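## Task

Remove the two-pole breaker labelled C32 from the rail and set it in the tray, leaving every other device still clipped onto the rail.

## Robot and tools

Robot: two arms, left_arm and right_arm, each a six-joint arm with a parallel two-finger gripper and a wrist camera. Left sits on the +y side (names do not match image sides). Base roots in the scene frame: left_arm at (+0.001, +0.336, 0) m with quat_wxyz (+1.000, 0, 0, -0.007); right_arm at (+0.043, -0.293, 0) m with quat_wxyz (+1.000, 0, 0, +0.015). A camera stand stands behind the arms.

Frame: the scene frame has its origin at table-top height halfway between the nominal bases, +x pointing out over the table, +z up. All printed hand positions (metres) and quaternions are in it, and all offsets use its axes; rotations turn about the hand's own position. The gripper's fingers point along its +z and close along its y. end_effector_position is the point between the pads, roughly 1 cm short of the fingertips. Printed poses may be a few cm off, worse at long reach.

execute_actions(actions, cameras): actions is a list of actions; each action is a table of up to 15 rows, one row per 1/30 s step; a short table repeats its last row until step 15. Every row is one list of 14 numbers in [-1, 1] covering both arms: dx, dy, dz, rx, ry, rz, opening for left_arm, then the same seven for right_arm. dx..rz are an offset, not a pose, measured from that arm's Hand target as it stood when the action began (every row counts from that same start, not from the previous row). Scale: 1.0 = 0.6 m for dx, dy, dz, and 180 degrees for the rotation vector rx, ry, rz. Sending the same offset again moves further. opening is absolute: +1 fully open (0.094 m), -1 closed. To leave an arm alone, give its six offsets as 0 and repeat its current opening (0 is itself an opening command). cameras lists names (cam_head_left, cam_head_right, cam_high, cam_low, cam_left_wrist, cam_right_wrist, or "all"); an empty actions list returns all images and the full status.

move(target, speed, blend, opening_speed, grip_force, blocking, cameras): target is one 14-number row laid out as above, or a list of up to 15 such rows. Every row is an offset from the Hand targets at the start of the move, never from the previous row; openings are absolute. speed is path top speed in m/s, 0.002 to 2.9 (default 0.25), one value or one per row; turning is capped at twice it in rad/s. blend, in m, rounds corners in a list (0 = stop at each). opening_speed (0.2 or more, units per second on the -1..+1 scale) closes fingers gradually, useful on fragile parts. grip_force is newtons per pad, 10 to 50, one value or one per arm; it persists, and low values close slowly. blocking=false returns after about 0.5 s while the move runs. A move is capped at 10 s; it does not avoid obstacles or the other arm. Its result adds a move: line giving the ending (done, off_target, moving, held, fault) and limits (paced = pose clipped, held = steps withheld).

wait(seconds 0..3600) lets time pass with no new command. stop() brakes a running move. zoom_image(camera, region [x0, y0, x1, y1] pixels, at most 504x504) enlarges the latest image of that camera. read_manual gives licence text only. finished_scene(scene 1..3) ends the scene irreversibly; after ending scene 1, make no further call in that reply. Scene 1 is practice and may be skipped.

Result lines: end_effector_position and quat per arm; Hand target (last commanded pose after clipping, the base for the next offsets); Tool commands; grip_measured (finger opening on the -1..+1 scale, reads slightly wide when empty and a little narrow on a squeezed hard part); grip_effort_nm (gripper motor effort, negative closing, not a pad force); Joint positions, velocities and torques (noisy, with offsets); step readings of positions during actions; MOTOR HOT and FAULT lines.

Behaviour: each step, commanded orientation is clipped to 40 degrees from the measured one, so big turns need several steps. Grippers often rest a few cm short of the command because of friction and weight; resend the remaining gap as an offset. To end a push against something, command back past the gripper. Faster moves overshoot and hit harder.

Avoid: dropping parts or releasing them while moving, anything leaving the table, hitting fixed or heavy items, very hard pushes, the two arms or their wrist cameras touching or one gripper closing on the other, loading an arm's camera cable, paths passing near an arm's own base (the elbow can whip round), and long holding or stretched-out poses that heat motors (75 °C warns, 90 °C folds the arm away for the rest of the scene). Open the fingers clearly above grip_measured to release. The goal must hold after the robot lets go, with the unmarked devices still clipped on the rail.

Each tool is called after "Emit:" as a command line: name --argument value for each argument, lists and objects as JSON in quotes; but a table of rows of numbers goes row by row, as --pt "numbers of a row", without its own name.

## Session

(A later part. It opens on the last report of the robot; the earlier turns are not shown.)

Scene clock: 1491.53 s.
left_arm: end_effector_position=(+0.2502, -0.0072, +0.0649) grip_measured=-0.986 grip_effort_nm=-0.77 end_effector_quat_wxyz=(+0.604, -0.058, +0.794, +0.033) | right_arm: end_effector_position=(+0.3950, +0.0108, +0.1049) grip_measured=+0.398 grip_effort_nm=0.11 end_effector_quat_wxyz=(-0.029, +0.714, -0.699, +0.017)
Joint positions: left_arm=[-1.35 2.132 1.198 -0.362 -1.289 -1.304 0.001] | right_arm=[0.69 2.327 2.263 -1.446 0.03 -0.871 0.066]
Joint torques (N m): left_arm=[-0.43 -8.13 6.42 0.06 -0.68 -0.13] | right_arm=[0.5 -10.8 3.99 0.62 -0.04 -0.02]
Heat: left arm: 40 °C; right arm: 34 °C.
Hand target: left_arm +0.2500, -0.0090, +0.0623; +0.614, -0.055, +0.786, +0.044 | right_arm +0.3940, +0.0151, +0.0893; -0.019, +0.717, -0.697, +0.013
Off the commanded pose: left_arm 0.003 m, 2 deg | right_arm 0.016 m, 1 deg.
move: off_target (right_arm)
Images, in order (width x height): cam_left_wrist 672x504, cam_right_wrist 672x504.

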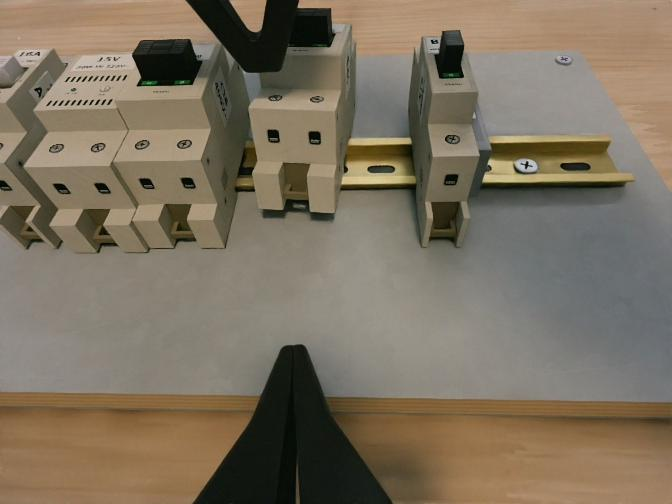

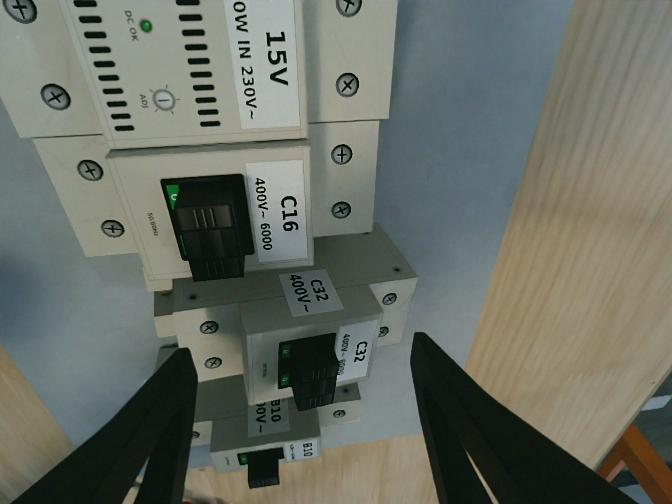

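Emit:
move --target '[0,0,0,0,0,0,-1, 0,-0.025,-0.01,0,0,0,0.4]' --speed 0.05 --cameras '["cam_right_wrist","cam_left_wrist"]'

Emit:
zoom_image --camera "cam_left_wrist" --region '[200, 0, 420, 220]'

Scene clock: 1530.47 s.
left_arm: end_effector_position=(+0.2502, -0.0072, +0.0649) grip_measured=-0.986 grip_effort_nm=-0.77 end_effector_quat_wxyz=(+0.604, -0.058, +0.794, +0.033) | right_arm: end_effector_position=(+0.3844, +0.0044, +0.0862) grip_measured=+0.398 grip_effort_nm=0.10 end_effector_quat_wxyz=(-0.007, +0.718, -0.696, +0.001)
Joint positions: left_arm=[-1.35 2.132 1.198 -0.362 -1.289 -1.304 0.001] | right_arm=[0.684 2.311 2.162 -1.409 0 -0.888 0.066]
Joint torques (N m): left_arm=[-0.42 -8.24 6.48 0.06 -0.71 -0.11] | right_arm=[-1.03 -13.72 2.54 0.8 0.29 -0.09]
Heat: left arm: 40 °C; right arm: 35 °C.
Hand target: left_arm +0.2500, -0.0090, +0.0623; +0.614, -0.055, +0.786, +0.044 | right_arm +0.3940, +0.0001, +0.0833; -0.019, +0.717, -0.697, +0.013
Off the commanded pose: left_arm 0.003 m, 2 deg | right_arm 0.011 m, 2 deg.
move: off_target (right_arm)
Images, in order (width x height): cam_left_wrist 672x504, cam_right_wrist 672x504.

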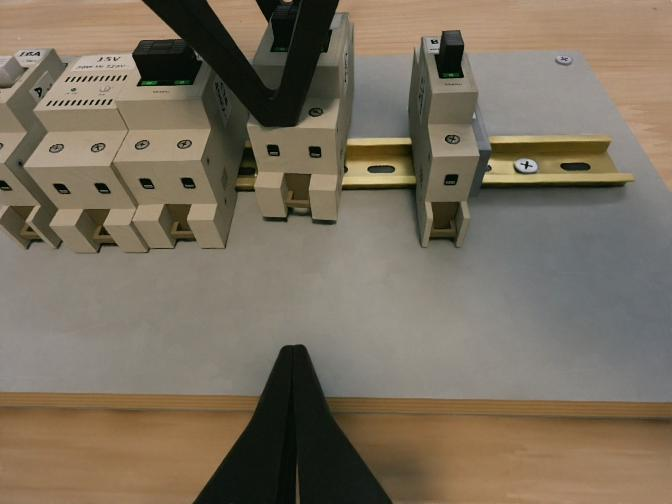

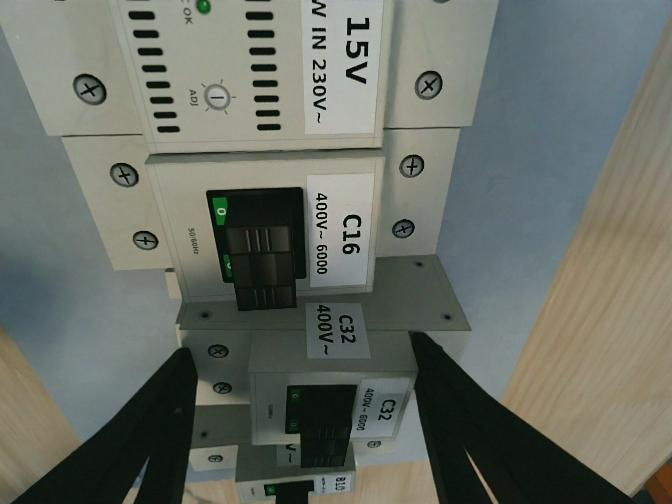

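Scaled by 2.291 from the camera's image (finer frame: 960x720).

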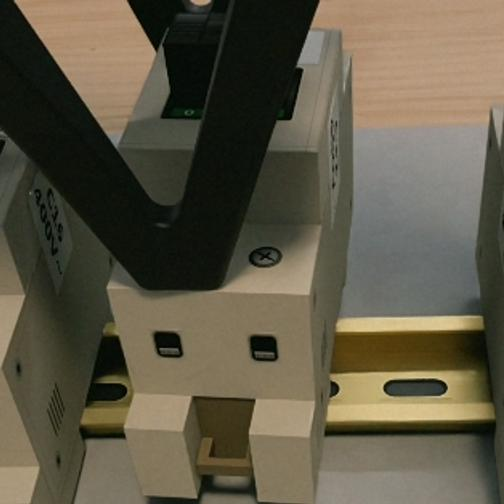

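Emit:
move --target '[0,0,0,0,0,0,-1, 0.006,-0.008,0.022,0,0,0,0.4]' --speed 0.05 --cameras '["cam_right_wrist","cam_left_wrist"]'

Emit:
zoom_image --camera "cam_left_wrist" --region '[200, 0, 420, 220]'

Scene clock: 1555.43 s.
left_arm: end_effector_position=(+0.2502, -0.0072, +0.0649) grip_measured=-0.986 grip_effort_nm=-0.77 end_effector_quat_wxyz=(+0.604, -0.058, +0.794, +0.033) | right_arm: end_effector_position=(+0.3878, +0.0010, +0.0868) grip_measured=+0.398 grip_effort_nm=0.09 end_effector_quat_wxyz=(-0.008, +0.717, -0.697, -0.004)
Joint positions: left_arm=[-1.35 2.132 1.198 -0.362 -1.289 -1.304 0.001] | right_arm=[0.67 2.311 2.165 -1.41 -0.009 -0.898 0.066]
Joint torques (N m): left_arm=[-0.47 -8.17 6.45 0.07 -0.7 -0.12] | right_arm=[-0.94 -13.63 6.41 0.32 0.38 -0.12]
Heat: left arm: 40 °C; right arm: 39 °C.
Hand target: left_arm +0.2500, -0.0090, +0.0623; +0.614, -0.055, +0.786, +0.044 | right_arm +0.3975, -0.0048, +0.0964; -0.019, +0.716, -0.697, +0.013
Off the commanded pose: left_arm 0.003 m, 2 deg | right_arm 0.015 m, 2 deg.
move: off_target (right_arm)
Images, in order (width x height): cam_left_wrist 672x504, cam_right_wrist 672x504.

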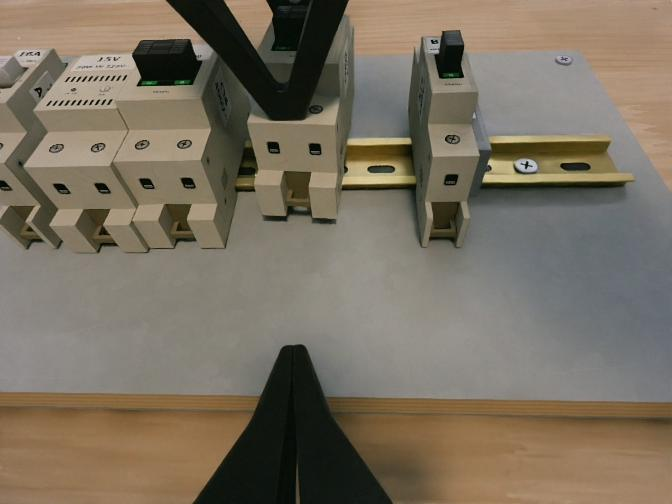

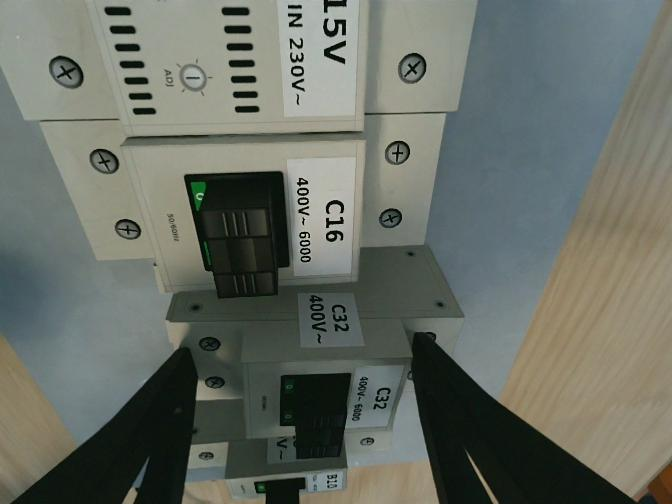

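Scaled by 2.291 from the camera's image (finer frame: 960x720).

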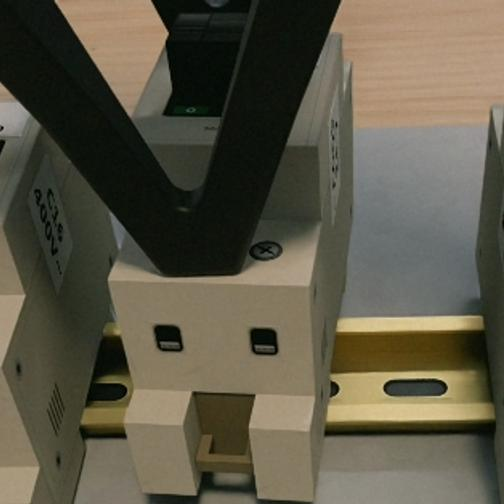

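Emit:
move --target '[0,0,0,0,0,0,-1, 0,0,0,0,0,0,-0.25]' --opening_speed 0.3 --cameras '["cam_right_wrist","cam_left_wrist"]'

Emit:
zoom_image --camera "cam_left_wrist" --region '[200, 0, 420, 220]'

Scene clock: 1573.53 s.
left_arm: end_effector_position=(+0.2502, -0.0072, +0.0649) grip_measured=-0.986 grip_effort_nm=-0.77 end_effector_quat_wxyz=(+0.604, -0.058, +0.794, +0.033) | right_arm: end_effector_position=(+0.3958, -0.0060, +0.0880) grip_measured=-0.034 grip_effort_nm=-1.03 end_effector_quat_wxyz=(-0.010, +0.715, -0.699, +0.015)
Joint positions: left_arm=[-1.35 2.132 1.198 -0.362 -1.289 -1.304 0.001] | right_arm=[0.661 2.311 2.169 -1.407 0.028 -0.903 0.045]
Joint torques (N m): left_arm=[-0.44 -8.12 6.43 0.06 -0.71 -0.13] | right_arm=[-0.24 -13.6 6.17 0.29 -0.03 -0.09]
Heat: left arm: 40 °C; right arm: 40 °C.
Hand target: left_arm +0.2500, -0.0090, +0.0623; +0.614, -0.055, +0.786, +0.044 | right_arm +0.3975, -0.0047, +0.0964; -0.019, +0.717, -0.697, +0.013
Off the commanded pose: left_arm 0.003 m, 2 deg | right_arm 0.009 m, 1 deg.
move: done
Images, in order (width x height): cam_left_wrist 672x504, cam_right_wrist 672x504.

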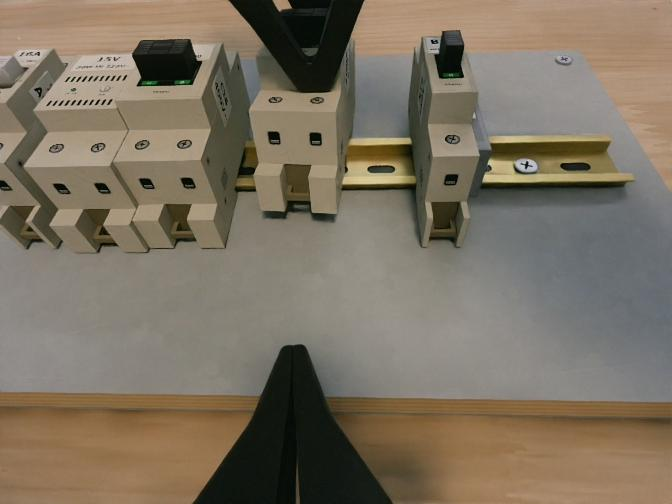

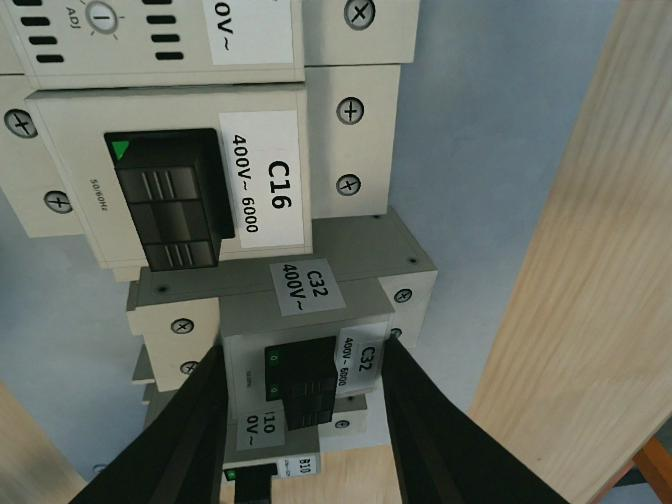

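Scaled by 2.291 from the camera's image (finer frame: 960x720).

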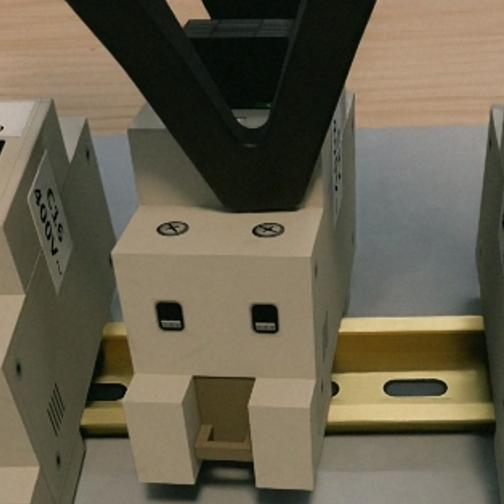

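Emit:
move --target '[0,0,0,0,0,0,-1, 0.008,0,0.05,0,0,0,-0.25]' --speed 0.04 --cameras '["cam_left_wrist"]'

Scene clock: 1585.27 s.
left_arm: end_effector_position=(+0.2502, -0.0072, +0.0649) grip_measured=-0.986 grip_effort_nm=-0.77 end_effector_quat_wxyz=(+0.604, -0.058, +0.794, +0.033) | right_arm: end_effector_position=(+0.3971, -0.0067, +0.1238) grip_measured=-0.046 grip_effort_nm=-1.03 end_effector_quat_wxyz=(-0.013, +0.717, -0.697, +0.016)
Joint positions: left_arm=[-1.35 2.132 1.198 -0.362 -1.289 -1.304 0.001] | right_arm=[0.658 2.344 2.371 -1.568 0.028 -0.911 0.045]
Joint torques (N m): left_arm=[-0.47 -8.08 6.34 0.09 -0.7 -0.12] | right_arm=[-0.54 -11.55 8.09 0.28 -0.04 -0.08]
Heat: left arm: 40 °C; right arm: 41 °C.
Hand target: left_arm +0.2500, -0.0090, +0.0623; +0.614, -0.055, +0.786, +0.044 | right_arm +0.4023, -0.0047, +0.1264; -0.019, +0.717, -0.697, +0.013
Off the commanded pose: left_arm 0.003 m, 2 deg | right_arm 0.006 m, 1 deg.
joint sent to its limit (right arm) — joint 4 (wrist pitch), lower limit. The joint targets still meet the commanded pose.
move: done

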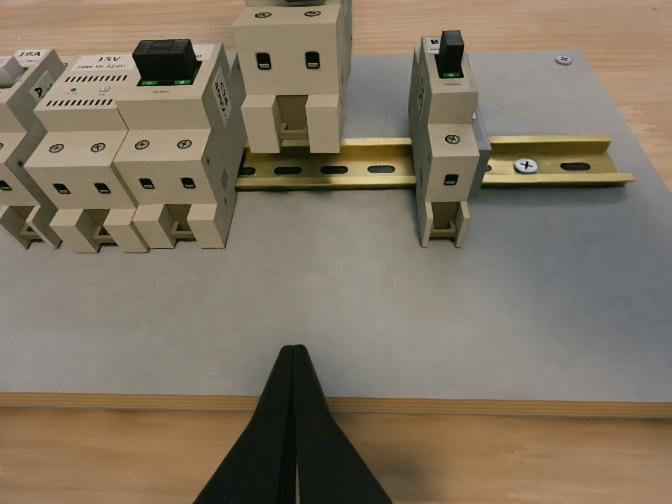

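Emit:
move --pt "-0.05 0.115 0.197 0 0 0 -1 0 0 0 0 0 0 -0.25" --pt "0.033 0.565 0.23 0.2702 0.3730 -0.4096 0.4 0 0 0 0 0 0 -0.25" --speed '[0.15,0.2]' --blend '[0.03,0]' --cameras '["cam_left_wrist"]'

Scene clock: 1621.20 s.
left_arm: end_effector_position=(+0.2690, +0.3278, +0.1986) grip_measured=+0.396 grip_effort_nm=0.16 end_effector_quat_wxyz=(+0.021, +0.643, +0.766, +0.016) | right_arm: end_effector_position=(+0.3971, -0.0067, +0.1238) grip_measured=-0.046 grip_effort_nm=-1.03 end_effector_quat_wxyz=(-0.013, +0.717, -0.697, +0.016)
Joint positions: left_arm=[-0.019 1.541 1.566 -1.544 0.001 1.363 0.066] | right_arm=[0.658 2.344 2.371 -1.568 0.028 -0.911 0.045]
Joint torques (N m): left_arm=[0.58 -4.7 7.15 -0.19 0.02 0.06] | right_arm=[-0.57 -11.55 8.09 0.28 -0.04 -0.07]
Heat: left arm: 40 °C; right arm: 39 °C.
Hand target: left_arm +0.2698, +0.3300, +0.2001; +0.000, +0.643, +0.766, +0.000 | right_arm +0.4023, -0.0047, +0.1264; -0.019, +0.717, -0.697, +0.013
Off the commanded pose: left_arm 0.003 m, 3 deg | right_arm 0.006 m, 1 deg.
joint sent to its limit (left arm) — joint 4 (wrist pitch), lower limit. The joint targets still meet the commanded pose.
joint sent to its limit (right arm) — joint 4 (wrist pitch), lower limit. The joint targets still meet the commanded pose.
move: off_target (left_arm); target 2's new opening was sent with left_arm's hand 0.003 m and 3 deg from that target

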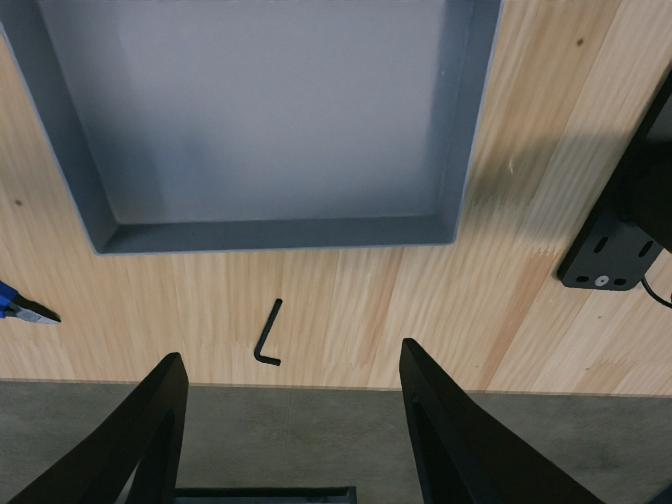

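Emit:
move --pt "0 0 0 0 0 0 0.4 -0.1955 -0.0122 0 0 0 0 -0.25" --pt "0 0 0 0 0 0 0.4 -0.3455 0.0445 -0.01 0 0 0 -0.25" --speed 0.12 --blend '[0.02,0]' --cameras '["cam_right_wrist","cam_left_wrist"]'

Scene clock: 1673.60 s.
left_arm: end_effector_position=(+0.2690, +0.3278, +0.1986) grip_measured=+0.397 grip_effort_nm=0.16 end_effector_quat_wxyz=(+0.021, +0.643, +0.766, +0.016) | right_arm: end_effector_position=(+0.1943, +0.0183, +0.0978) grip_measured=-0.055 grip_effort_nm=-1.03 end_effector_quat_wxyz=(+0.022, +0.717, -0.696, +0.024)
Joint positions: left_arm=[-0.019 1.541 1.566 -1.544 0.001 1.363 0.066] | right_arm=[1.101 1.913 1.596 -1.31 0.031 -0.468 0.044]
Joint torques (N m): left_arm=[0.65 -4.71 7.25 -0.19 0.02 0.03] | right_arm=[0.51 -15.58 4.26 0.39 0.08 0.04]
Heat: left arm: 39 °C; right arm: 39 °C.
Hand target: left_arm +0.2698, +0.3300, +0.2001; +0.000, +0.643, +0.766, +0.000 | right_arm +0.1951, +0.0219, +0.1204; -0.019, +0.717, -0.697, +0.013
Off the commanded pose: left_arm 0.003 m, 3 deg | right_arm 0.023 m, 5 deg.
joint sent to its limit (left arm) — joint 4 (wrist pitch), lower limit. The joint targets still meet the commanded pose.
move: off_target (right_arm)
Images, in order (width x height): cam_left_wrist 672x504, cam_right_wrist 672x504.

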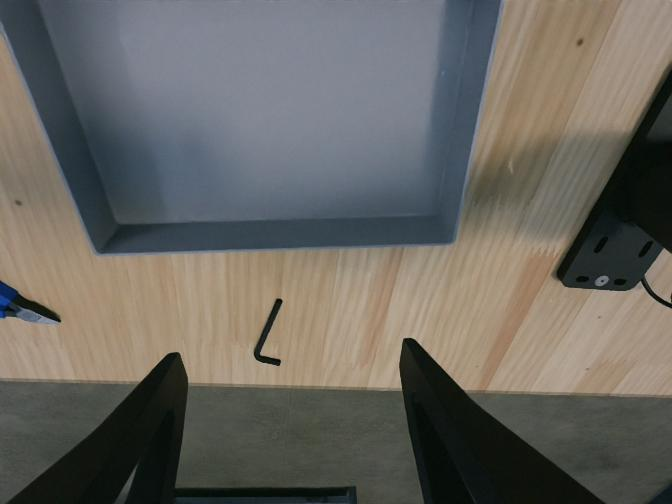

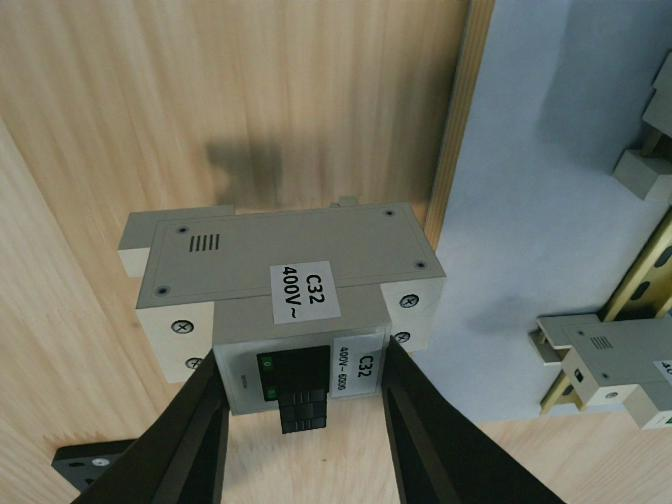

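Emit:
move --target '[0,0,0,0,0,0,0.4, 0,0,-0.09,0,0,0,-0.25]' --speed 0.04 --cameras '["cam_right_wrist"]'

Scene clock: 1694.23 s.
left_arm: end_effector_position=(+0.2690, +0.3278, +0.1986) grip_measured=+0.397 grip_effort_nm=0.16 end_effector_quat_wxyz=(+0.021, +0.643, +0.766, +0.016) | right_arm: end_effector_position=(+0.1929, +0.0137, +0.0618) grip_measured=-0.055 grip_effort_nm=-1.03 end_effector_quat_wxyz=(+0.011, +0.717, -0.697, +0.024)
Joint positions: left_arm=[-0.019 1.541 1.566 -1.544 0.001 1.363 0.066] | right_arm=[1.103 1.897 1.43 -1.141 0.039 -0.465 0.044]
Joint torques (N m): left_arm=[0.58 -4.56 7.17 -0.18 0.01 0.08] | right_arm=[0.27 -11.9 3.17 0.8 0.02 0.01]
Heat: left arm: 39 °C; right arm: 43 °C.
Hand target: left_arm +0.2698, +0.3300, +0.2001; +0.000, +0.643, +0.766, +0.000 | right_arm +0.1952, +0.0220, +0.0665; -0.019, +0.716, -0.697, +0.013
Off the commanded pose: left_arm 0.003 m, 3 deg | right_arm 0.010 m, 4 deg.
joint sent to its limit (left arm) — joint 4 (wrist pitch), lower limit. The joint targets still meet the commanded pose.
move: off_target (right_arm)

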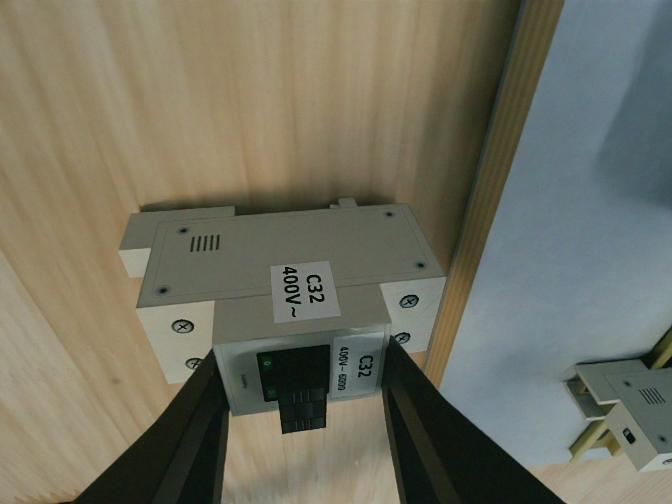

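Emit:
move --target '[0,0,0,0,0,0,0.4, 0,0,-0.015,0,0,0,-0.25]' --speed 0.03 --cameras '["cam_right_wrist"]'

Emit:
zoom_image --camera "cam_right_wrist" --region '[100, 160, 400, 300]'

Scene clock: 1707.53 s.
left_arm: end_effector_position=(+0.2690, +0.3278, +0.1986) grip_measured=+0.397 grip_effort_nm=0.16 end_effector_quat_wxyz=(+0.021, +0.643, +0.766, +0.016) | right_arm: end_effector_position=(+0.1923, +0.0143, +0.0609) grip_measured=-0.055 grip_effort_nm=-1.03 end_effector_quat_wxyz=(+0.004, +0.717, -0.696, +0.022)
Joint positions: left_arm=[-0.019 1.541 1.566 -1.544 0.001 1.363 0.066] | right_arm=[1.106 1.885 1.41 -1.118 0.039 -0.464 0.044]
Joint torques (N m): left_arm=[0.54 -4.51 7.23 -0.21 0.01 0.04] | right_arm=[0.09 -10.1 2.61 0.94 0.02 0]
Heat: left arm: 39 °C; right arm: 42 °C.
Hand target: left_arm +0.2698, +0.3300, +0.2001; +0.000, +0.643, +0.766, +0.000 | right_arm +0.1952, +0.0220, +0.0575; -0.019, +0.716, -0.697, +0.013
Off the commanded pose: left_arm 0.003 m, 3 deg | right_arm 0.009 m, 3 deg.
joint sent to its limit (left arm) — joint 4 (wrist pitch), lower limit. The joint targets still meet the commanded pose.
move: off_target (right_arm)

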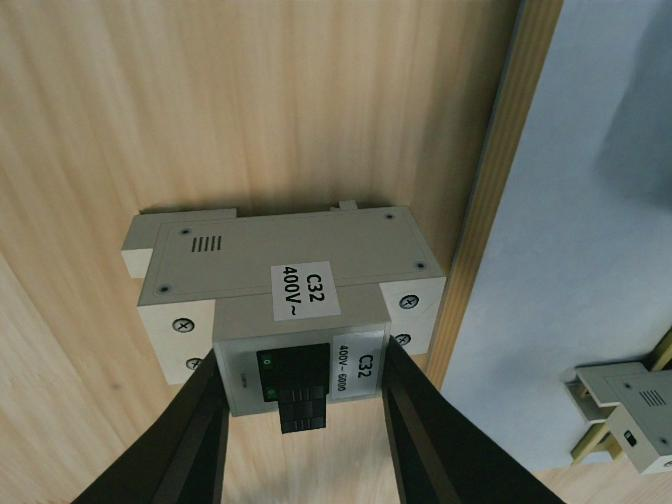

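Scaled by 1.680 from the camera's image (finer frame: 960x720).

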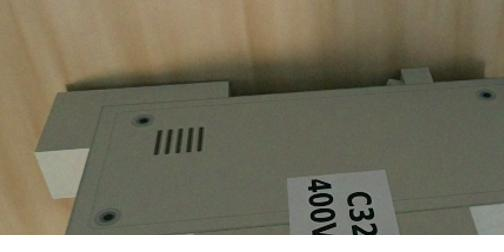

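Emit:
move --target '[0,0,0,0,0,0,0.4, 0,0,-0.012,0,0,0,-0.25]' --speed 0.03 --cameras '["cam_right_wrist"]'

Emit:
zoom_image --camera "cam_right_wrist" --region '[100, 160, 400, 300]'

Scene clock: 1715.77 s.
left_arm: end_effector_position=(+0.2690, +0.3278, +0.1986) grip_measured=+0.397 grip_effort_nm=0.16 end_effector_quat_wxyz=(+0.021, +0.643, +0.766, +0.016) | right_arm: end_effector_position=(+0.1922, +0.0141, +0.0603) grip_measured=-0.056 grip_effort_nm=-1.03 end_effector_quat_wxyz=(-0.001, +0.717, -0.697, +0.020)
Joint positions: left_arm=[-0.019 1.541 1.566 -1.544 0.001 1.363 0.066] | right_arm=[1.106 1.874 1.395 -1.102 0.039 -0.463 0.044]
Joint torques (N m): left_arm=[0.69 -4.52 7.23 -0.17 -0.02 0.03] | right_arm=[0.09 -8.81 2.26 1.07 0.03 0]
Heat: left arm: 39 °C; right arm: 41 °C.
Hand target: left_arm +0.2698, +0.3300, +0.2001; +0.000, +0.643, +0.766, +0.000 | right_arm +0.1951, +0.0219, +0.0502; -0.019, +0.716, -0.697, +0.013
Off the commanded pose: left_arm 0.003 m, 3 deg | right_arm 0.013 m, 2 deg.
joint sent to its limit (left arm) — joint 4 (wrist pitch), lower limit. The joint targets still meet the commanded pose.
move: off_target (right_arm)

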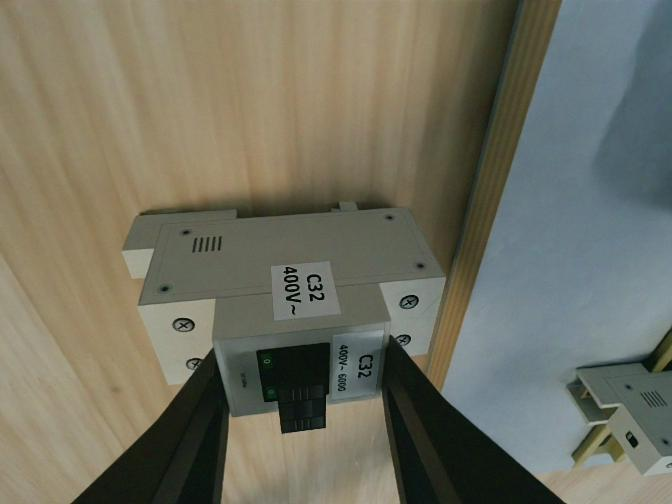

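Scaled by 1.680 from the camera's image (finer frame: 960x720).

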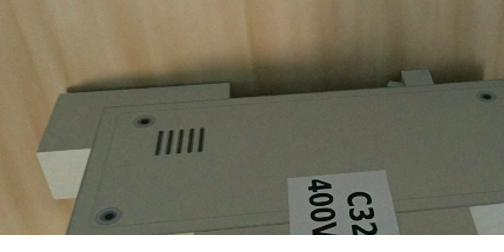

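Emit:
move --pt "0 0 0 0 0 0 0.4 0 0 0.012 0 0 0 -0.25" --pt "0 0 0 0 0 0 0.4 0 0 0.012 0 0 0 0.7" --pt "0 0 0 0 0 0 0.4 0 0 0.16 0 0 0 0.7" --speed '[0.03,0.05,0.06]' --opening_speed 0.4 --cameras '["cam_right_wrist"]'

Scene clock: 1741.23 s.
left_arm: end_effector_position=(+0.2690, +0.3278, +0.1986) grip_measured=+0.397 grip_effort_nm=0.16 end_effector_quat_wxyz=(+0.021, +0.643, +0.766, +0.016) | right_arm: end_effector_position=(+0.1932, +0.0162, +0.1271) grip_measured=+0.698 grip_effort_nm=0.11 end_effector_quat_wxyz=(+0.008, +0.717, -0.697, +0.023)
Joint positions: left_arm=[-0.019 1.541 1.566 -1.544 0.001 1.363 0.066] | right_arm=[1.106 1.874 1.661 -1.387 0.039 -0.463 0.08]
Joint torques (N m): left_arm=[0.68 -4.56 7.27 -0.22 0.03 0.03] | right_arm=[0.08 -11.77 7.61 0.21 0.03 0]
Heat: left arm: 39 °C; right arm: 39 °C.
Hand target: left_arm +0.2698, +0.3300, +0.2001; +0.000, +0.643, +0.766, +0.000 | right_arm +0.1952, +0.0219, +0.1462; -0.019, +0.716, -0.697, +0.013
Off the commanded pose: left_arm 0.003 m, 3 deg | right_arm 0.020 m, 3 deg.
joint sent to its limit (left arm) — joint 4 (wrist pitch), lower limit. The joint targets still meet the commanded pose.
move: off_target (right_arm)

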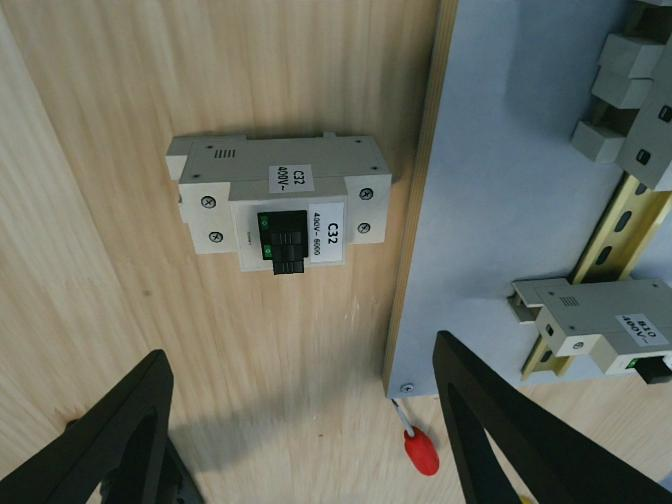

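Emit:
move --pt "0 0 0 0 0 0 0.4 0.008 -0.137 0.056 0 0 0 0.7" --pt "0 0 0 0 0 0 0.4 0.275 -0.537 0.073 0 0 0 0.7" --pt "-0.1163 -0.53 -0.0667 0 0 -0.061 0.7 0.275 -0.537 0.073 0 0 0 0.0" --speed '[0.15,0.2,0.15]' --blend '[0.02,0,0]' --cameras '["cam_left_wrist"]'

Scene clock: 1777.47 s.
left_arm: end_effector_position=(+0.2002, +0.0152, +0.1643) grip_measured=+0.697 grip_effort_nm=0.16 end_effector_quat_wxyz=(+0.010, +0.715, +0.699, -0.001) | right_arm: end_effector_position=(+0.3565, -0.3007, +0.1870) grip_measured=+0.003 grip_effort_nm=-0.11 end_effector_quat_wxyz=(-0.014, +0.716, -0.697, +0.020)
Joint positions: left_arm=[-1.004 1.989 1.968 -1.531 -0.003 0.574 0.08] | right_arm=[-0.056 1.706 1.695 -1.51 0.006 -1.623 0.047]
Joint torques (N m): left_arm=[-0.42 -7.98 7.39 -0.22 0.06 -0.1] | right_arm=[-0.66 -6.2 7.5 0.26 -0.16 -0.08]
Heat: left arm: 39 °C; right arm: 39 °C.
Hand target: left_arm +0.2001, +0.0120, +0.1601; +0.000, +0.714, +0.701, +0.000 | right_arm +0.3601, -0.3002, +0.1899; -0.019, +0.716, -0.697, +0.013
Off the commanded pose: left_arm 0.005 m, 1 deg | right_arm 0.005 m, 1 deg.
move: done

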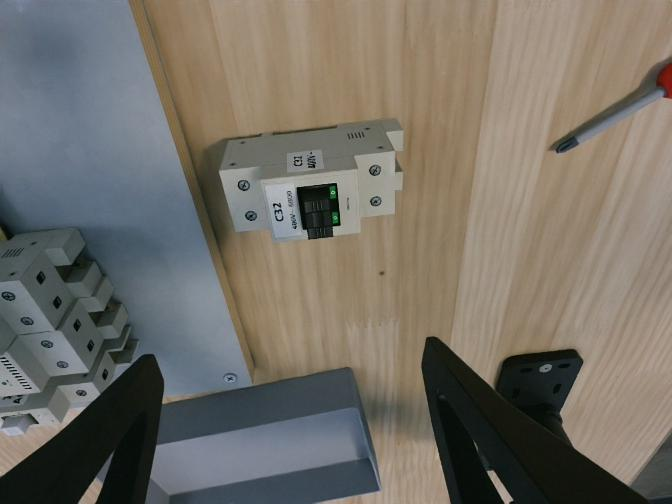

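Emit:
move --target '[-0.008,0.003,-0.14,0,0,0.024,0.7, 0,0,0,0,0,0,0.0]' --speed 0.07 --cameras '["cam_left_wrist"]'

Scene clock: 1805.27 s.
left_arm: end_effector_position=(+0.1971, +0.0183, +0.0774) grip_measured=+0.697 grip_effort_nm=0.16 end_effector_quat_wxyz=(-0.006, +0.686, +0.728, +0.003) | right_arm: end_effector_position=(+0.3565, -0.3007, +0.1870) grip_measured=+0.002 grip_effort_nm=-0.11 end_effector_quat_wxyz=(-0.014, +0.716, -0.697, +0.020)
Joint positions: left_arm=[-1.006 1.989 1.622 -1.218 -0.003 0.49 0.08] | right_arm=[-0.056 1.706 1.695 -1.51 0.006 -1.623 0.047]
Joint torques (N m): left_arm=[-0.88 -10.48 4.83 0.02 0.06 -0.08] | right_arm=[-0.65 -6.23 7.5 0.26 -0.16 -0.09]
Heat: left arm: 40 °C; right arm: 36 °C.
Hand target: left_arm +0.1952, +0.0137, +0.0761; +0.000, +0.687, +0.727, +0.000 | right_arm +0.3601, -0.3002, +0.1899; -0.019, +0.716, -0.697, +0.013
Off the commanded pose: left_arm 0.005 m, 1 deg | right_arm 0.005 m, 1 deg.
move: done

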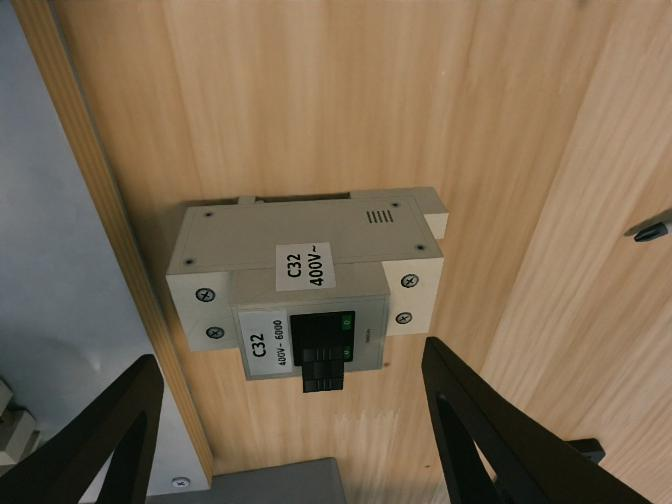

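Emit:
move --target '[-0.003,-0.015,-0.029,0,0,0.008,0.7, 0,0,0,0,0,0,0.0]' --speed 0.05 --cameras '["cam_left_wrist"]'

Scene clock: 1825.60 s.
left_arm: end_effector_position=(+0.1958, +0.0079, +0.0729) grip_measured=+0.697 grip_effort_nm=0.16 end_effector_quat_wxyz=(+0.010, +0.677, +0.736, -0.002) | right_arm: end_effector_position=(+0.3565, -0.3007, +0.1870) grip_measured=+0.002 grip_effort_nm=-0.12 end_effector_quat_wxyz=(-0.014, +0.716, -0.697, +0.020)
Joint positions: left_arm=[-1.024 1.989 1.604 -1.165 -0.003 0.45 0.08] | right_arm=[-0.056 1.706 1.695 -1.51 0.006 -1.623 0.047]
Joint torques (N m): left_arm=[-0.69 -7.75 4.89 0.07 0.03 -0.08] | right_arm=[-0.66 -6.22 7.51 0.25 -0.17 -0.09]
Heat: left arm: 39 °C; right arm: 35 °C.
Hand target: left_arm +0.1935, +0.0048, +0.0588; +0.000, +0.677, +0.736, +0.000 | right_arm +0.3601, -0.3002, +0.1899; -0.019, +0.716, -0.697, +0.013
Off the commanded pose: left_arm 0.015 m, 1 deg | right_arm 0.005 m, 1 deg.
move: off_target (left_arm)

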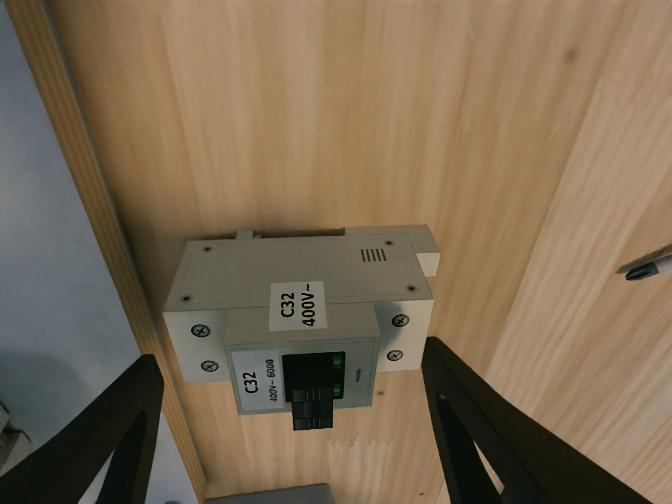

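Emit:
move --target '[0,0,-0.022,0,0,0,0.7, 0,0,0,0,0,0,0.0]' --speed 0.05 --cameras '["cam_left_wrist"]'

Scene clock: 1835.83 s.
left_arm: end_effector_position=(+0.1965, +0.0073, +0.0591) grip_measured=+0.697 grip_effort_nm=0.16 end_effector_quat_wxyz=(+0.010, +0.677, +0.736, +0.000) | right_arm: end_effector_position=(+0.3565, -0.3007, +0.1870) grip_measured=+0.002 grip_effort_nm=-0.11 end_effector_quat_wxyz=(-0.014, +0.716, -0.697, +0.020)
Joint positions: left_arm=[-1.024 2.003 1.568 -1.116 -0.005 0.448 0.08] | right_arm=[-0.056 1.706 1.695 -1.51 0.006 -1.623 0.047]
Joint torques (N m): left_arm=[-0.68 -8.05 4.86 0.1 0.08 -0.09] | right_arm=[-0.66 -6.22 7.5 0.25 -0.17 -0.09]
Heat: left arm: 39 °C; right arm: 35 °C.
Hand target: left_arm +0.1935, +0.0048, +0.0455; +0.000, +0.677, +0.736, +0.000 | right_arm +0.3601, -0.3002, +0.1899; -0.019, +0.716, -0.697, +0.013
Off the commanded pose: left_arm 0.014 m, 1 deg | right_arm 0.005 m, 1 deg.
move: off_target (left_arm)

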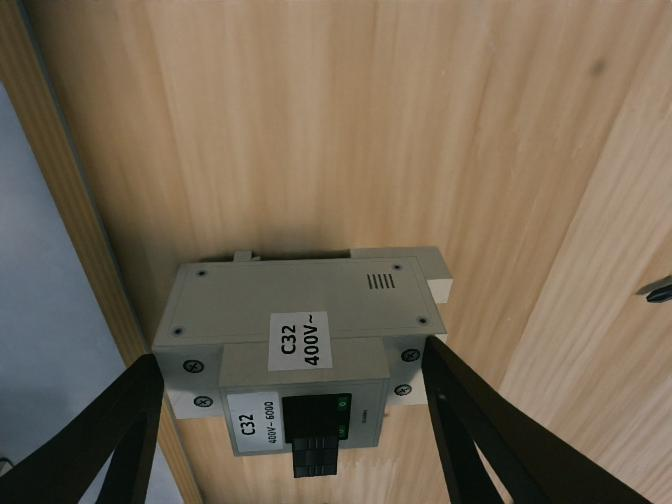

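Emit:
move --pt "0 0 0.028 0 0 0 0.7 0 0 0 0 0 0 0.0" --pt "0 0 0.028 0 0 0 -0.25 0 0 0 0 0 0 0.0" --speed 0.04 --opening_speed 0.3 --cameras '["cam_left_wrist"]'

Scene clock: 1856.97 s.
left_arm: end_effector_position=(+0.1945, +0.0097, +0.0629) grip_measured=-0.040 grip_effort_nm=-1.02 end_effector_quat_wxyz=(+0.003, +0.677, +0.736, +0.002) | right_arm: end_effector_position=(+0.3565, -0.3007, +0.1870) grip_measured=+0.002 grip_effort_nm=-0.12 end_effector_quat_wxyz=(-0.014, +0.716, -0.697, +0.020)
Joint positions: left_arm=[-1.025 2.003 1.583 -1.147 -0.005 0.448 0.045] | right_arm=[-0.056 1.706 1.695 -1.51 0.006 -1.623 0.047]
Joint torques (N m): left_arm=[-0.66 -9.09 7.38 -0.22 0.04 -0.08] | right_arm=[-0.64 -6.2 7.49 0.25 -0.17 -0.08]
Heat: left arm: 39 °C; right arm: 35 °C.
Hand target: left_arm +0.1935, +0.0048, +0.0623; +0.000, +0.677, +0.736, +0.000 | right_arm +0.3601, -0.3002, +0.1899; -0.019, +0.716, -0.697, +0.013
Off the commanded pose: left_arm 0.005 m, 0 deg | right_arm 0.005 m, 1 deg.
move: done

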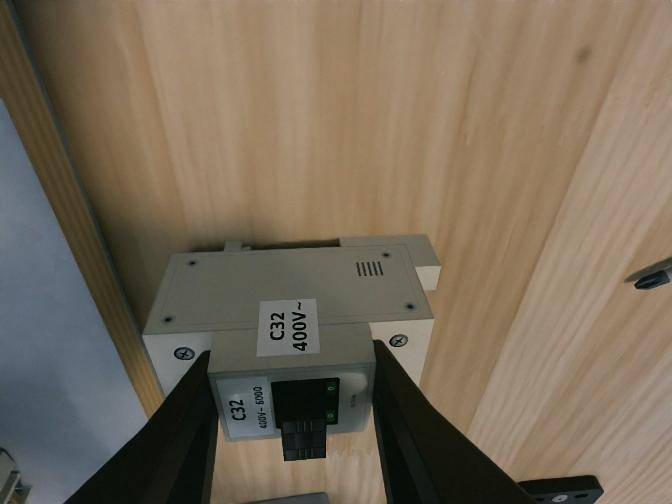

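Emit:
move --pt "0 0 0.175 0 0 0 -0.25 0 0 0 0 0 0 0.0" --pt "0.161 0.5 0.175 0 0 0 -0.25 0 0 0 0 0 0 0.0" --speed '[0.06,0.12]' --cameras '["cam_left_wrist"]'

Scene clock: 1875.87 s.
left_arm: end_effector_position=(+0.2840, +0.3043, +0.1540) grip_measured=-0.040 grip_effort_nm=-1.02 end_effector_quat_wxyz=(-0.025, +0.678, +0.735, -0.012) | right_arm: end_effector_position=(+0.3565, -0.3007, +0.1870) grip_measured=+0.002 grip_effort_nm=-0.12 end_effector_quat_wxyz=(-0.014, +0.716, -0.697, +0.020)
Joint positions: left_arm=[-0.106 1.677 1.528 -1.477 -0.01 1.368 0.045] | right_arm=[-0.056 1.706 1.695 -1.51 0.006 -1.623 0.047]
Joint torques (N m): left_arm=[0.69 -9.42 7.5 -0.17 0.13 0.03] | right_arm=[-0.65 -6.19 7.49 0.25 -0.16 -0.09]
Heat: left arm: 39 °C; right arm: 35 °C.
Hand target: left_arm +0.2901, +0.3048, +0.1673; +0.000, +0.678, +0.735, +0.000 | right_arm +0.3601, -0.3002, +0.1899; -0.019, +0.716, -0.697, +0.013
Off the commanded pose: left_arm 0.015 m, 3 deg | right_arm 0.005 m, 1 deg.
move: off_target (left_arm)

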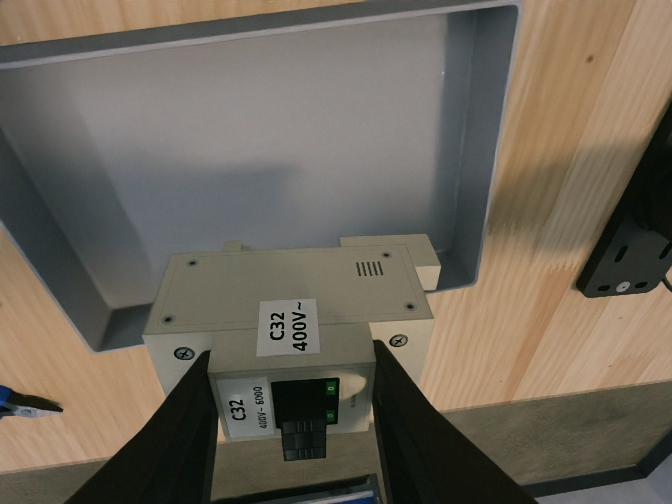

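Emit:
move --target '[0,0,-0.165,0,0,0,-0.25, 0,0,0,0,0,0,0.0]' --speed 0.05 --cameras '["cam_left_wrist"]'

Scene clock: 1890.37 s.
left_arm: end_effector_position=(+0.2882, +0.3038, +0.0679) grip_measured=-0.040 grip_effort_nm=-1.02 end_effector_quat_wxyz=(-0.007, +0.678, +0.735, +0.001) | right_arm: end_effector_position=(+0.3565, -0.3007, +0.1870) grip_measured=+0.002 grip_effort_nm=-0.12 end_effector_quat_wxyz=(-0.014, +0.716, -0.697, +0.020)
Joint positions: left_arm=[-0.106 1.677 1.185 -1.09 -0.01 1.369 0.045] | right_arm=[-0.056 1.706 1.695 -1.51 0.006 -1.623 0.047]
Joint torques (N m): left_arm=[0.84 -7.66 5.19 -0.03 0.11 0.05] | right_arm=[-0.64 -6.22 7.5 0.24 -0.17 -0.09]
Heat: left arm: 40 °C; right arm: 35 °C.
Hand target: left_arm +0.2901, +0.3048, +0.0683; +0.000, +0.677, +0.736, +0.000 | right_arm +0.3601, -0.3002, +0.1899; -0.019, +0.716, -0.697, +0.013
Off the commanded pose: left_arm 0.002 m, 1 deg | right_arm 0.005 m, 1 deg.
move: done

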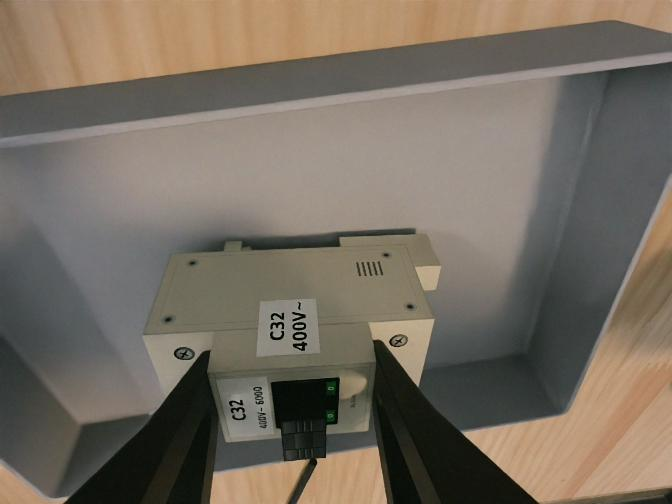

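Lower more to contact.

Emit:
move --target '[0,0,-0.014,0,0,0,-0.25, 0,0,0,0,0,0,0.0]' --speed 0.03 --cameras '["cam_left_wrist"]'

Emit:
zoom_image --camera "cam_left_wrist" --region '[130, 200, 450, 320]'

Scene clock: 1896.50 s.
left_arm: end_effector_position=(+0.2874, +0.3039, +0.0641) grip_measured=-0.040 grip_effort_nm=-1.02 end_effector_quat_wxyz=(-0.007, +0.678, +0.735, +0.001) | right_arm: end_effector_position=(+0.3565, -0.3007, +0.1870) grip_measured=+0.002 grip_effort_nm=-0.11 end_effector_quat_wxyz=(-0.014, +0.716, -0.697, +0.020)
Joint positions: left_arm=[-0.106 1.677 1.17 -1.074 -0.01 1.369 0.045] | right_arm=[-0.056 1.706 1.695 -1.51 0.006 -1.623 0.047]
Joint torques (N m): left_arm=[0.76 -6.93 4.63 0.11 0.08 0.08] | right_arm=[-0.65 -6.2 7.51 0.25 -0.16 -0.08]
Heat: left arm: 39 °C; right arm: 35 °C.
Hand target: left_arm +0.2901, +0.3048, +0.0599; +0.000, +0.677, +0.736, +0.000 | right_arm +0.3601, -0.3002, +0.1899; -0.019, +0.716, -0.697, +0.013
Off the commanded pose: left_arm 0.005 m, 1 deg | right_arm 0.005 m, 1 deg.
move: done

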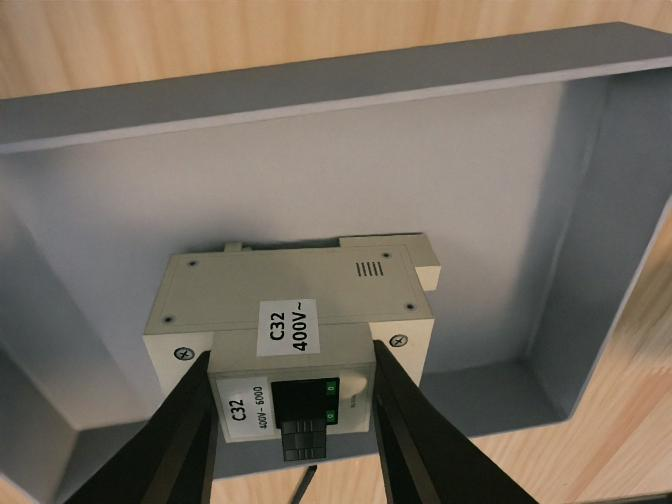

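Scaled by 1.575 from the camera's image (finer frame: 960x720).

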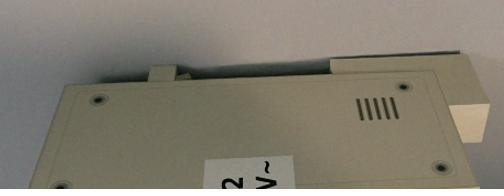

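Emit:
move --target '[0,0,-0.012,0,0,0,-0.25, 0,0,0,0,0,0,0.0]' --speed 0.03 --cameras '["cam_left_wrist"]'

Emit:
zoom_image --camera "cam_left_wrist" --region '[130, 200, 450, 320]'

Scene clock: 1904.43 s.
left_arm: end_effector_position=(+0.2872, +0.3046, +0.0630) grip_measured=-0.040 grip_effort_nm=-1.02 end_effector_quat_wxyz=(-0.008, +0.678, +0.735, +0.003) | right_arm: end_effector_position=(+0.3565, -0.3007, +0.1870) grip_measured=+0.002 grip_effort_nm=-0.11 end_effector_quat_wxyz=(-0.014, +0.716, -0.697, +0.020)
Joint positions: left_arm=[-0.106 1.677 1.165 -1.069 -0.013 1.369 0.045] | right_arm=[-0.056 1.706 1.695 -1.51 0.006 -1.623 0.047]
Joint torques (N m): left_arm=[0.76 -6.43 3.45 0.33 0.13 0.03] | right_arm=[-0.65 -6.22 7.49 0.25 -0.16 -0.09]
Heat: left arm: 39 °C; right arm: 35 °C.
Hand target: left_arm +0.2901, +0.3048, +0.0528; +0.000, +0.677, +0.736, +0.000 | right_arm +0.3601, -0.3002, +0.1899; -0.019, +0.716, -0.697, +0.013
Off the commanded pose: left_arm 0.011 m, 1 deg | right_arm 0.005 m, 1 deg.
move: off_target (left_arm)

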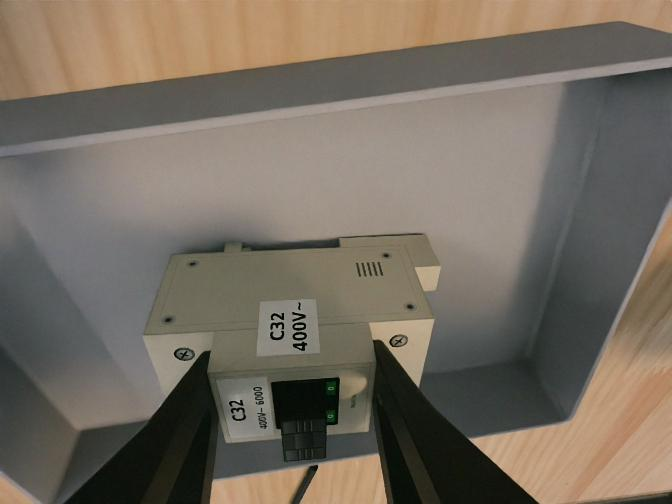

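Scaled by 1.575 from the camera's image (finer frame: 960x720).

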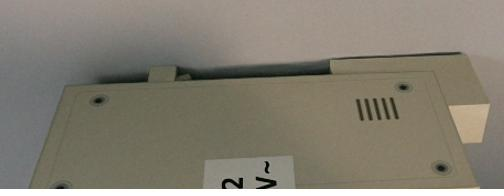

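Emit:
move --pt "0 0 0.006 0 0 0 -0.25 0 0 0 0 0 0 0.0" --pt "0 0 0.006 0 0 0 0.6 0 0 0 0 0 0 0.0" --pt "0 0 0.2 0 0 0 0.6 0 0 0 0 0 0 0.0" --speed '[0.03,0.05,0.06]' --opening_speed 0.4 --cameras '["cam_left_wrist"]'

Scene clock: 1918.10 s.
left_arm: end_effector_position=(+0.2912, +0.3040, +0.1606) grip_measured=+0.597 grip_effort_nm=0.16 end_effector_quat_wxyz=(-0.013, +0.678, +0.735, -0.002) | right_arm: end_effector_position=(+0.3565, -0.3007, +0.1870) grip_measured=+0.002 grip_effort_nm=-0.11 end_effector_quat_wxyz=(-0.014, +0.716, -0.697, +0.020)
Joint positions: left_arm=[-0.106 1.677 1.556 -1.473 -0.013 1.37 0.075] | right_arm=[-0.056 1.706 1.695 -1.51 0.006 -1.623 0.047]
Joint torques (N m): left_arm=[0.87 -9.2 7.24 -0.28 0.11 0.07] | right_arm=[-0.66 -6.22 7.47 0.25 -0.16 -0.1]
Heat: left arm: 39 °C; right arm: 36 °C.
Hand target: left_arm +0.2902, +0.3048, +0.1728; +0.000, +0.678, +0.735, +0.000 | right_arm +0.3601, -0.3002, +0.1899; -0.019, +0.716, -0.697, +0.013
Off the commanded pose: left_arm 0.012 m, 2 deg | right_arm 0.005 m, 1 deg.
move: off_target (left_arm)

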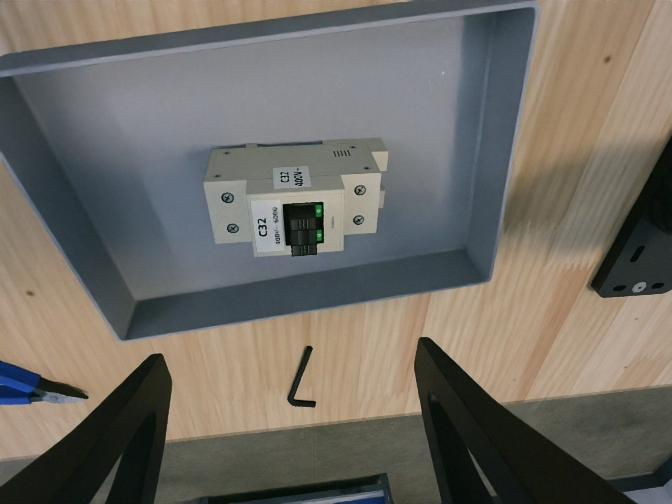

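Emit:
finished_scene --scene 2

The scene is finished: the task was done.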